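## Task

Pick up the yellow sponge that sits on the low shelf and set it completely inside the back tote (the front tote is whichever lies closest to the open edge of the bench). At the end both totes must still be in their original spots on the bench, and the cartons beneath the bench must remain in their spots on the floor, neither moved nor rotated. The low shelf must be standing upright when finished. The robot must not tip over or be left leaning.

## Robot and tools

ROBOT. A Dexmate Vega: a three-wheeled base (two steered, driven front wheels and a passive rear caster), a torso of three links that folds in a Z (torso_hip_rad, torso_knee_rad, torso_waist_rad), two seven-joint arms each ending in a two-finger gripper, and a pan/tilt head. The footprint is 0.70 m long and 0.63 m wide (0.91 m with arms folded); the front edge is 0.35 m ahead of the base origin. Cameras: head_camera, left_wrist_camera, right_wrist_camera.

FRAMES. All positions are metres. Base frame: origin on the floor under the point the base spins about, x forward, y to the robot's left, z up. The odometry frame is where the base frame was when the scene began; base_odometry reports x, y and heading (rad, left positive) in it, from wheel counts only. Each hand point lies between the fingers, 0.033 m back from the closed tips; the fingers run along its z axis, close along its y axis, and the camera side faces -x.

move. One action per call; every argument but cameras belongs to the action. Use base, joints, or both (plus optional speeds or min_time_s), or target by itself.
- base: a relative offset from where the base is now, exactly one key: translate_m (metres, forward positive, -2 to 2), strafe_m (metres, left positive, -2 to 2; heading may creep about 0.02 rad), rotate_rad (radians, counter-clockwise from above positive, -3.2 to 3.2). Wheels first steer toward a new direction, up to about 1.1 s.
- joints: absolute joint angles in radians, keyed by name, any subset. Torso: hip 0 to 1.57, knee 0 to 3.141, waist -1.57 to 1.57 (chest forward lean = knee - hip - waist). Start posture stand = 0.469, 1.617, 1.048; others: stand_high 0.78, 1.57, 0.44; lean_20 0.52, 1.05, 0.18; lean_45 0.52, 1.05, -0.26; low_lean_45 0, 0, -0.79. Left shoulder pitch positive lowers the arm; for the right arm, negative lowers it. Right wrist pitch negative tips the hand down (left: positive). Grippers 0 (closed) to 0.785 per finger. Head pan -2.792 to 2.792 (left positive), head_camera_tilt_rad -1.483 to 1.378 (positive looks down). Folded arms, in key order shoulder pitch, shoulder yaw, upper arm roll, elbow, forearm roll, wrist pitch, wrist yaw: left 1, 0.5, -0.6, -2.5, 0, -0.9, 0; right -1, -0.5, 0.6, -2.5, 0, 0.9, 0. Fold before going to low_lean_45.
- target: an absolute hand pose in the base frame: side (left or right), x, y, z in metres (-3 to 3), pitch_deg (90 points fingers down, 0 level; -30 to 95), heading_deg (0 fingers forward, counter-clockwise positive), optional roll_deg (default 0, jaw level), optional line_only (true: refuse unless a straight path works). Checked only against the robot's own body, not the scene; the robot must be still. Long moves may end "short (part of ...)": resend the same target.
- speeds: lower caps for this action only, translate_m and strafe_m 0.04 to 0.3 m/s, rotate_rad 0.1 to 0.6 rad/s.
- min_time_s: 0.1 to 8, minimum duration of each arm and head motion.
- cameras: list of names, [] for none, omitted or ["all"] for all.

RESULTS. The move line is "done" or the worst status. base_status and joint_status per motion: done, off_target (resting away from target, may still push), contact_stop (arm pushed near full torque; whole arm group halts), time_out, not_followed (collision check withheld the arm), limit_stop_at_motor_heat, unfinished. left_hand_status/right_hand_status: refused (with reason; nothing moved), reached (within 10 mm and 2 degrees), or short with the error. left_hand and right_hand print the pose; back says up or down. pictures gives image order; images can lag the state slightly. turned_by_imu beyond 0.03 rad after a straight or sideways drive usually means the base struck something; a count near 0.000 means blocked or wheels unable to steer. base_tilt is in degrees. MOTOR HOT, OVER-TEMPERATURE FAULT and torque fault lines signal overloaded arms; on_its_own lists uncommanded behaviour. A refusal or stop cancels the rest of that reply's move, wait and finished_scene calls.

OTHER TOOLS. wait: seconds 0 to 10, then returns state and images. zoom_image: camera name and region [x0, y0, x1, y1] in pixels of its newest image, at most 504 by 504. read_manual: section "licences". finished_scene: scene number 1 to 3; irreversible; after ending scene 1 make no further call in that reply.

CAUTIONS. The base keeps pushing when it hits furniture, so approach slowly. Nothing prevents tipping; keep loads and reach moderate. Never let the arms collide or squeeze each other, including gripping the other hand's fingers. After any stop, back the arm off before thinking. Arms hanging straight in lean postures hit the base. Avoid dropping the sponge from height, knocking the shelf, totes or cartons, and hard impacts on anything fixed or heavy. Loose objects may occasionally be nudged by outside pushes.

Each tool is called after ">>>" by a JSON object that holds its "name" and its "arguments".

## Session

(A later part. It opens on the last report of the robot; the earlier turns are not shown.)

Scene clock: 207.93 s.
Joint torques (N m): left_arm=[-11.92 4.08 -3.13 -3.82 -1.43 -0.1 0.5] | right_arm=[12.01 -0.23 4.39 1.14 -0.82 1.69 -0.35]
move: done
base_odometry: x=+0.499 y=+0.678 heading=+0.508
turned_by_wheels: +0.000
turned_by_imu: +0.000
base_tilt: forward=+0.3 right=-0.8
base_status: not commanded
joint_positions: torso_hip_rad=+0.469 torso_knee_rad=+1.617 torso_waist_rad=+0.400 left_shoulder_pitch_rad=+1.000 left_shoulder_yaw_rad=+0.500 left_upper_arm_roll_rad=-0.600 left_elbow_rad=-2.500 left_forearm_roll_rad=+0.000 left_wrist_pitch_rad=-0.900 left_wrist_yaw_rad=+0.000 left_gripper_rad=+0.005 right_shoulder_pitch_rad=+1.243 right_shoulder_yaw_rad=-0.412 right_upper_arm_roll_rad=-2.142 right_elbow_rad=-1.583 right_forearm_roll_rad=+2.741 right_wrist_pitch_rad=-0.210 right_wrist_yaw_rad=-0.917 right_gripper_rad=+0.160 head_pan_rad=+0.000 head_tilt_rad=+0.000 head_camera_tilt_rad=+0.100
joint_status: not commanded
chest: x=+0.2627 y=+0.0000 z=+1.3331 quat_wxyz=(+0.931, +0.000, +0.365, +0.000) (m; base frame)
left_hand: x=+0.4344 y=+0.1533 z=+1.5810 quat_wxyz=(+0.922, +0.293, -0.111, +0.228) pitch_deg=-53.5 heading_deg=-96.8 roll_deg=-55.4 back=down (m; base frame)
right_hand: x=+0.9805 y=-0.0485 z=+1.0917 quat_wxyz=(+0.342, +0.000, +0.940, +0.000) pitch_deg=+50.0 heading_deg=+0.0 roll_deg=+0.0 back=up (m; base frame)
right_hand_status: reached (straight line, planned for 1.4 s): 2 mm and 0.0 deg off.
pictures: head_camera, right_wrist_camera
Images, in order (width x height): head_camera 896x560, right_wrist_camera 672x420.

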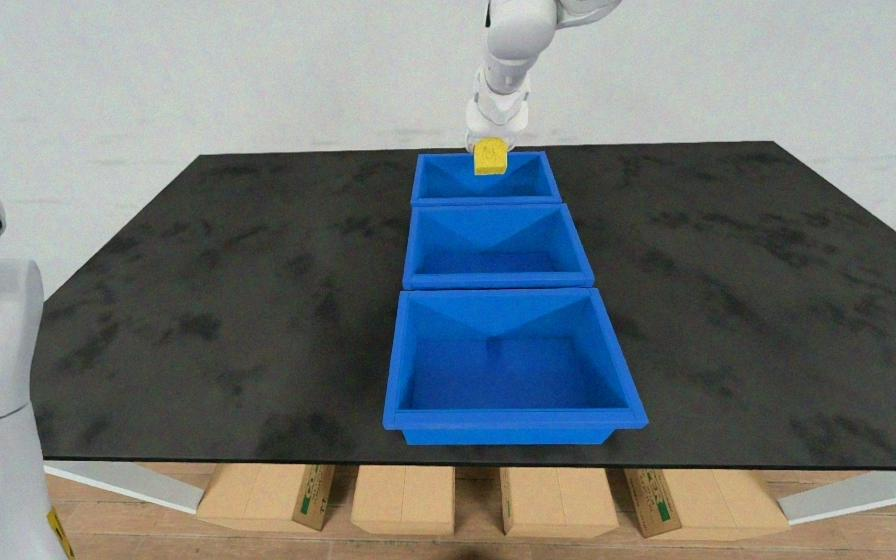

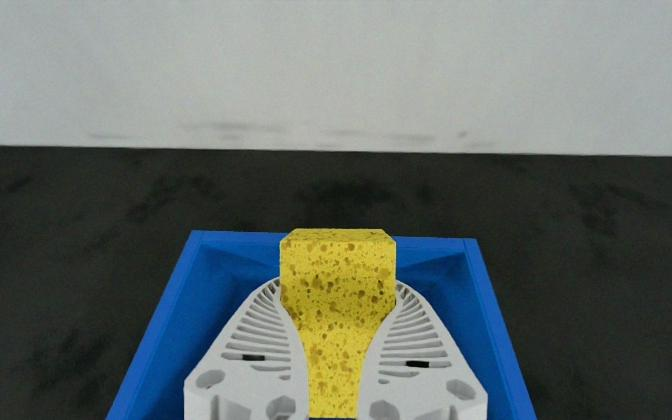

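>>> {"name": "move", "arguments": {"target": {"side": "right", "x": 0.966, "y": -0.045, "z": 0.985, "pitch_deg": 50, "heading_deg": 0, "line_only": true}, "cameras": ["head_camera", "right_wrist_camera"]}}

Scene clock: 216.90 s.
Joint torques (N m): left_arm=[-13.76 3.8 -3.97 -2.32 -0.39 0.59 0.99] | right_arm=[12.73 0.1 1.42 -1.38 -1.04 1.37 0.11]
move: done
base_odometry: x=+0.499 y=+0.678 heading=+0.508
turned_by_wheels: +0.000
turned_by_imu: +0.001
base_tilt: forward=+0.3 right=-0.8
base_status: not commanded
joint_positions: torso_hip_rad=+0.469 torso_knee_rad=+1.617 torso_waist_rad=+0.400 left_shoulder_pitch_rad=+1.000 left_shoulder_yaw_rad=+0.500 left_upper_arm_roll_rad=-0.600 left_elbow_rad=-2.500 left_forearm_roll_rad=+0.000 left_wrist_pitch_rad=-0.900 left_wrist_yaw_rad=+0.000 left_gripper_rad=+0.005 right_shoulder_pitch_rad=+1.088 right_shoulder_yaw_rad=-0.388 right_upper_arm_roll_rad=-2.218 right_elbow_rad=-1.657 right_forearm_roll_rad=+2.625 right_wrist_pitch_rad=+0.005 right_wrist_yaw_rad=-0.877 right_gripper_rad=+0.160 head_pan_rad=+0.000 head_tilt_rad=+0.000 head_camera_tilt_rad=+0.100
joint_status: not commanded
chest: x=+0.2627 y=+0.0000 z=+1.3331 quat_wxyz=(+0.931, +0.000, +0.365, +0.000) (m; base frame)
left_hand: x=+0.4344 y=+0.1533 z=+1.5810 quat_wxyz=(+0.922, +0.293, -0.111, +0.228) pitch_deg=-53.5 heading_deg=-96.8 roll_deg=-55.4 back=down (m; base frame)
right_hand: x=+0.9666 y=-0.0451 z=+0.9872 quat_wxyz=(+0.342, +0.000, +0.940, +0.000) pitch_deg=+50.0 heading_deg=+0.0 roll_deg=+0.0 back=up (m; base frame)
right_hand_status: reached (straight line, planned for 1.0 s): 2 mm and 0.0 deg off.
pictures: head_camera, right_wrist_camera
Images, in order (width x height): head_camera 896x560, right_wrist_camera 672x420.

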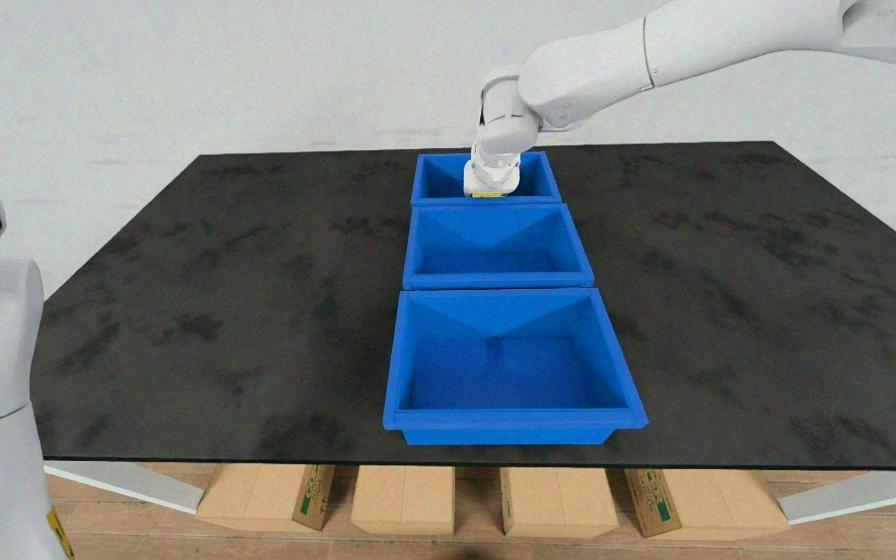

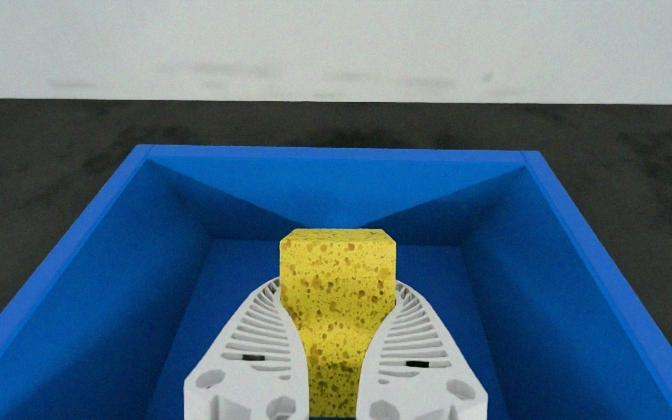

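>>> {"name": "move", "arguments": {"target": {"side": "right", "x": 0.966, "y": -0.045, "z": 0.977, "pitch_deg": 50, "heading_deg": 0, "line_only": true}, "cameras": []}}

>>> {"name": "move", "arguments": {"joints": {"right_gripper_rad": 0.4}, "cameras": ["right_wrist_camera"]}}

>>> {"name": "move", "arguments": {"target": {"side": "right", "x": 0.955, "y": -0.045, "z": 1.12, "pitch_deg": 50, "heading_deg": 0, "line_only": true}, "cameras": ["head_camera", "right_wrist_camera"]}}

>>> {"name": "zoom_image", "arguments": {"camera": "head_camera", "region": [370, 120, 610, 330]}}

Scene clock: 225.00 s.
Joint torques (N m): left_arm=[-12.47 6.51 -6.14 -3.07 -1.42 -0.13 0.5] | right_arm=[11.52 -0.71 2.23 8.12 -1.54 2.36 -0.08]
move: done
base_odometry: x=+0.499 y=+0.678 heading=+0.508
turned_by_wheels: +0.000
turned_by_imu: +0.001
base_tilt: forward=+0.3 right=-0.8
base_status: not commanded
joint_positions: torso_hip_rad=+0.469 torso_knee_rad=+1.617 torso_waist_rad=+0.400 left_shoulder_pitch_rad=+1.000 left_shoulder_yaw_rad=+0.500 left_upper_arm_roll_rad=-0.600 left_elbow_rad=-2.500 left_forearm_roll_rad=+0.000 left_wrist_pitch_rad=-0.900 left_wrist_yaw_rad=+0.000 left_gripper_rad=+0.005 right_shoulder_pitch_rad=+1.074 right_shoulder_yaw_rad=-0.384 right_upper_arm_roll_rad=-2.223 right_elbow_rad=-1.655 right_forearm_roll_rad=+2.617 right_wrist_pitch_rad=+0.017 right_wrist_yaw_rad=-0.872 right_gripper_rad=+0.160 head_pan_rad=+0.000 head_tilt_rad=+0.000 head_camera_tilt_rad=+0.100
joint_status: not commanded
chest: x=+0.2627 y=+0.0000 z=+1.3331 quat_wxyz=(+0.931, +0.000, +0.365, +0.000) (m; base frame)
left_hand: x=+0.4344 y=+0.1533 z=+1.5810 quat_wxyz=(+0.922, +0.293, -0.111, +0.228) pitch_deg=-53.5 heading_deg=-96.8 roll_deg=-55.4 back=down (m; base frame)
right_hand: x=+0.9661 y=-0.0448 z=+0.9792 quat_wxyz=(+0.342, +0.000, +0.940, +0.000) pitch_deg=+50.0 heading_deg=+0.0 roll_deg=+0.0 back=up (m; base frame)
right_hand_status: reached (straight line, planned for 0.3 s): 2 mm and 0.0 deg off.
pictures: none
No camera images: "cameras" was empty.

Scene clock: 225.77 s.
Joint torques (N m): left_arm=[-11.77 5.23 -4.9 -2.64 -1.21 -0.56 0.6] | right_arm=[11.96 -0.54 1.75 7.66 -0.6 1.36 -0.15]
move: done
base_odometry: x=+0.499 y=+0.678 heading=+0.508
turned_by_wheels: +0.000
turned_by_imu: +0.000
base_tilt: forward=+0.3 right=-0.8
base_status: not commanded
joint_positions: torso_hip_rad=+0.469 torso_knee_rad=+1.617 torso_waist_rad=+0.400 left_shoulder_pitch_rad=+1.000 left_shoulder_yaw_rad=+0.500 left_upper_arm_roll_rad=-0.600 left_elbow_rad=-2.500 left_forearm_roll_rad=+0.000 left_wrist_pitch_rad=-0.900 left_wrist_yaw_rad=+0.000 left_gripper_rad=+0.005 right_shoulder_pitch_rad=+1.071 right_shoulder_yaw_rad=-0.383 right_upper_arm_roll_rad=-2.224 right_elbow_rad=-1.654 right_forearm_roll_rad=+2.615 right_wrist_pitch_rad=+0.019 right_wrist_yaw_rad=-0.871 right_gripper_rad=+0.400 head_pan_rad=+0.000 head_tilt_rad=+0.000 head_camera_tilt_rad=+0.100
joint_status: all done
chest: x=+0.2627 y=+0.0000 z=+1.3331 quat_wxyz=(+0.931, +0.000, +0.365, +0.000) (m; base frame)
left_hand: x=+0.4344 y=+0.1533 z=+1.5810 quat_wxyz=(+0.922, +0.293, -0.111, +0.228) pitch_deg=-53.5 heading_deg=-96.8 roll_deg=-55.4 back=down (m; base frame)
right_hand: x=+0.9660 y=-0.0448 z=+0.9776 quat_wxyz=(+0.342, +0.000, +0.940, +0.000) pitch_deg=+50.0 heading_deg=+0.0 roll_deg=+0.0 back=up (m; base frame)
pictures: right_wrist_camera
Images, in order (width x height): right_wrist_camera 672x420.

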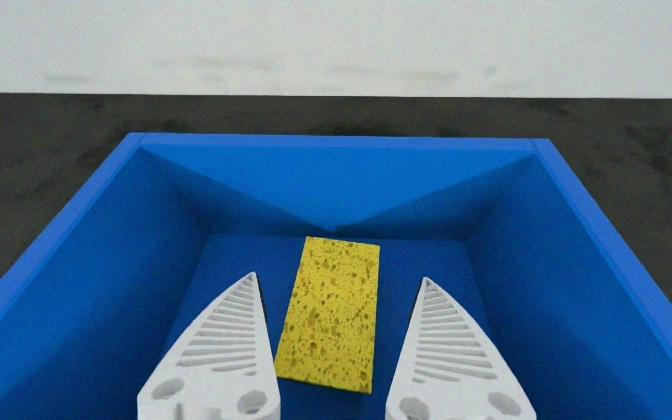

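Scene clock: 228.03 s.
Joint torques (N m): left_arm=[-11.92 6.7 -3.47 -1.17 -0.82 0.53 0.17] | right_arm=[25.45 -5.3 10.58 0.25 -0.34 2.64 -0.32]
move: done
base_odometry: x=+0.499 y=+0.678 heading=+0.508
turned_by_wheels: +0.000
turned_by_imu: +0.000
base_tilt: forward=+0.3 right=-0.8
base_status: not commanded
joint_positions: torso_hip_rad=+0.469 torso_knee_rad=+1.617 torso_waist_rad=+0.400 left_shoulder_pitch_rad=+1.000 left_shoulder_yaw_rad=+0.500 left_upper_arm_roll_rad=-0.600 left_elbow_rad=-2.500 left_forearm_roll_rad=+0.000 left_wrist_pitch_rad=-0.900 left_wrist_yaw_rad=+0.000 left_gripper_rad=+0.005 right_shoulder_pitch_rad=+1.306 right_shoulder_yaw_rad=-0.453 right_upper_arm_roll_rad=-2.121 right_elbow_rad=-1.691 right_forearm_roll_rad=+2.783 right_wrist_pitch_rad=-0.189 right_wrist_yaw_rad=-0.977 right_gripper_rad=+0.400 head_pan_rad=+0.000 head_tilt_rad=+0.000 head_camera_tilt_rad=+0.100
joint_status: not commanded
chest: x=+0.2627 y=+0.0000 z=+1.3331 quat_wxyz=(+0.931, +0.000, +0.365, +0.000) (m; base frame)
left_hand: x=+0.4344 y=+0.1533 z=+1.5810 quat_wxyz=(+0.922, +0.293, -0.111, +0.228) pitch_deg=-53.5 heading_deg=-96.8 roll_deg=-55.4 back=down (m; base frame)
right_hand: x=+0.9554 y=-0.0453 z=+1.1174 quat_wxyz=(+0.342, +0.000, +0.940, +0.000) pitch_deg=+50.0 heading_deg=-0.1 roll_deg=+0.0 back=up (m; base frame)
right_hand_status: reached (straight line, planned for 1.1 s): 3 mm and 0.0 deg off.
pictures: head_camera, right_wrist_camera
Images, in order (width x height): head_camera 896x560, right_wrist_camera 672x420.

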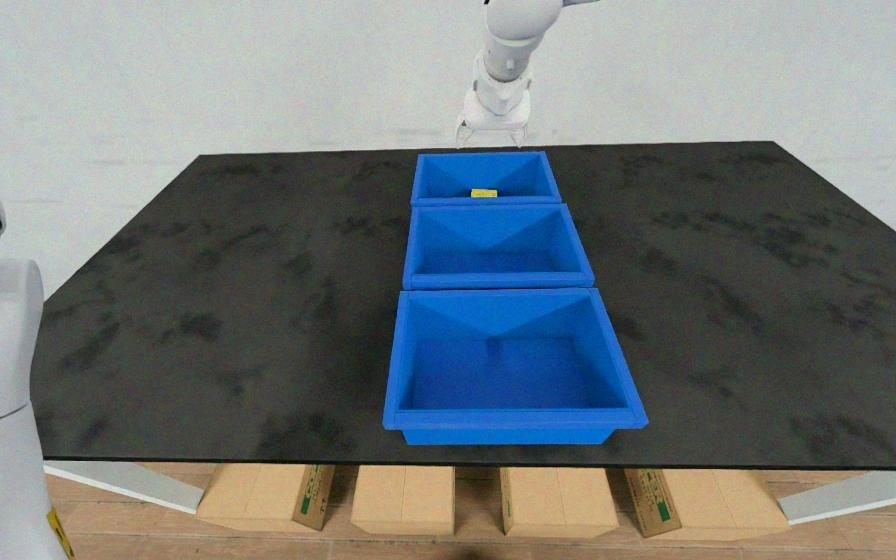

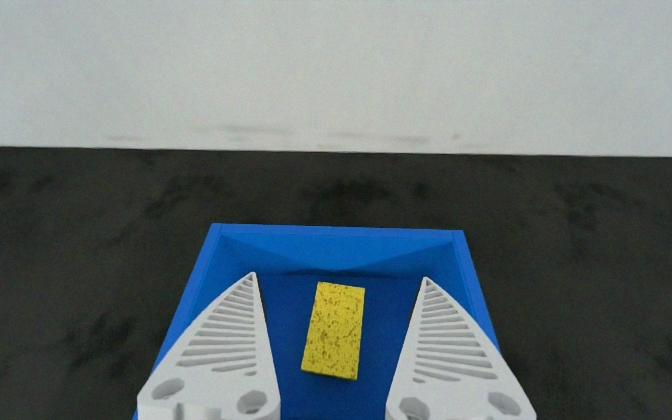

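Scaled by 2.100 from the camera's 896x560 image, which has a finer 960x600 frame.

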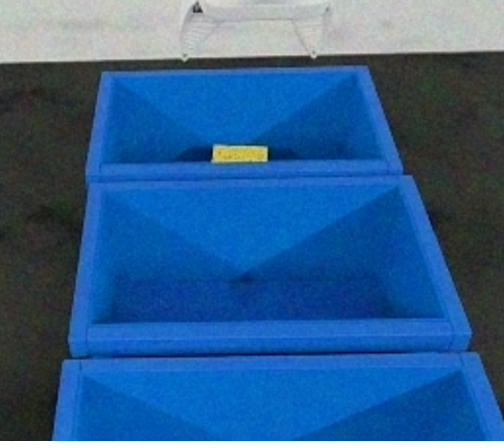

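Sponge lies flat in the back tote, totes unmoved.

>>> {"name": "finished_scene", "arguments": {"scene": 3}}

The scene is finished: the task was done.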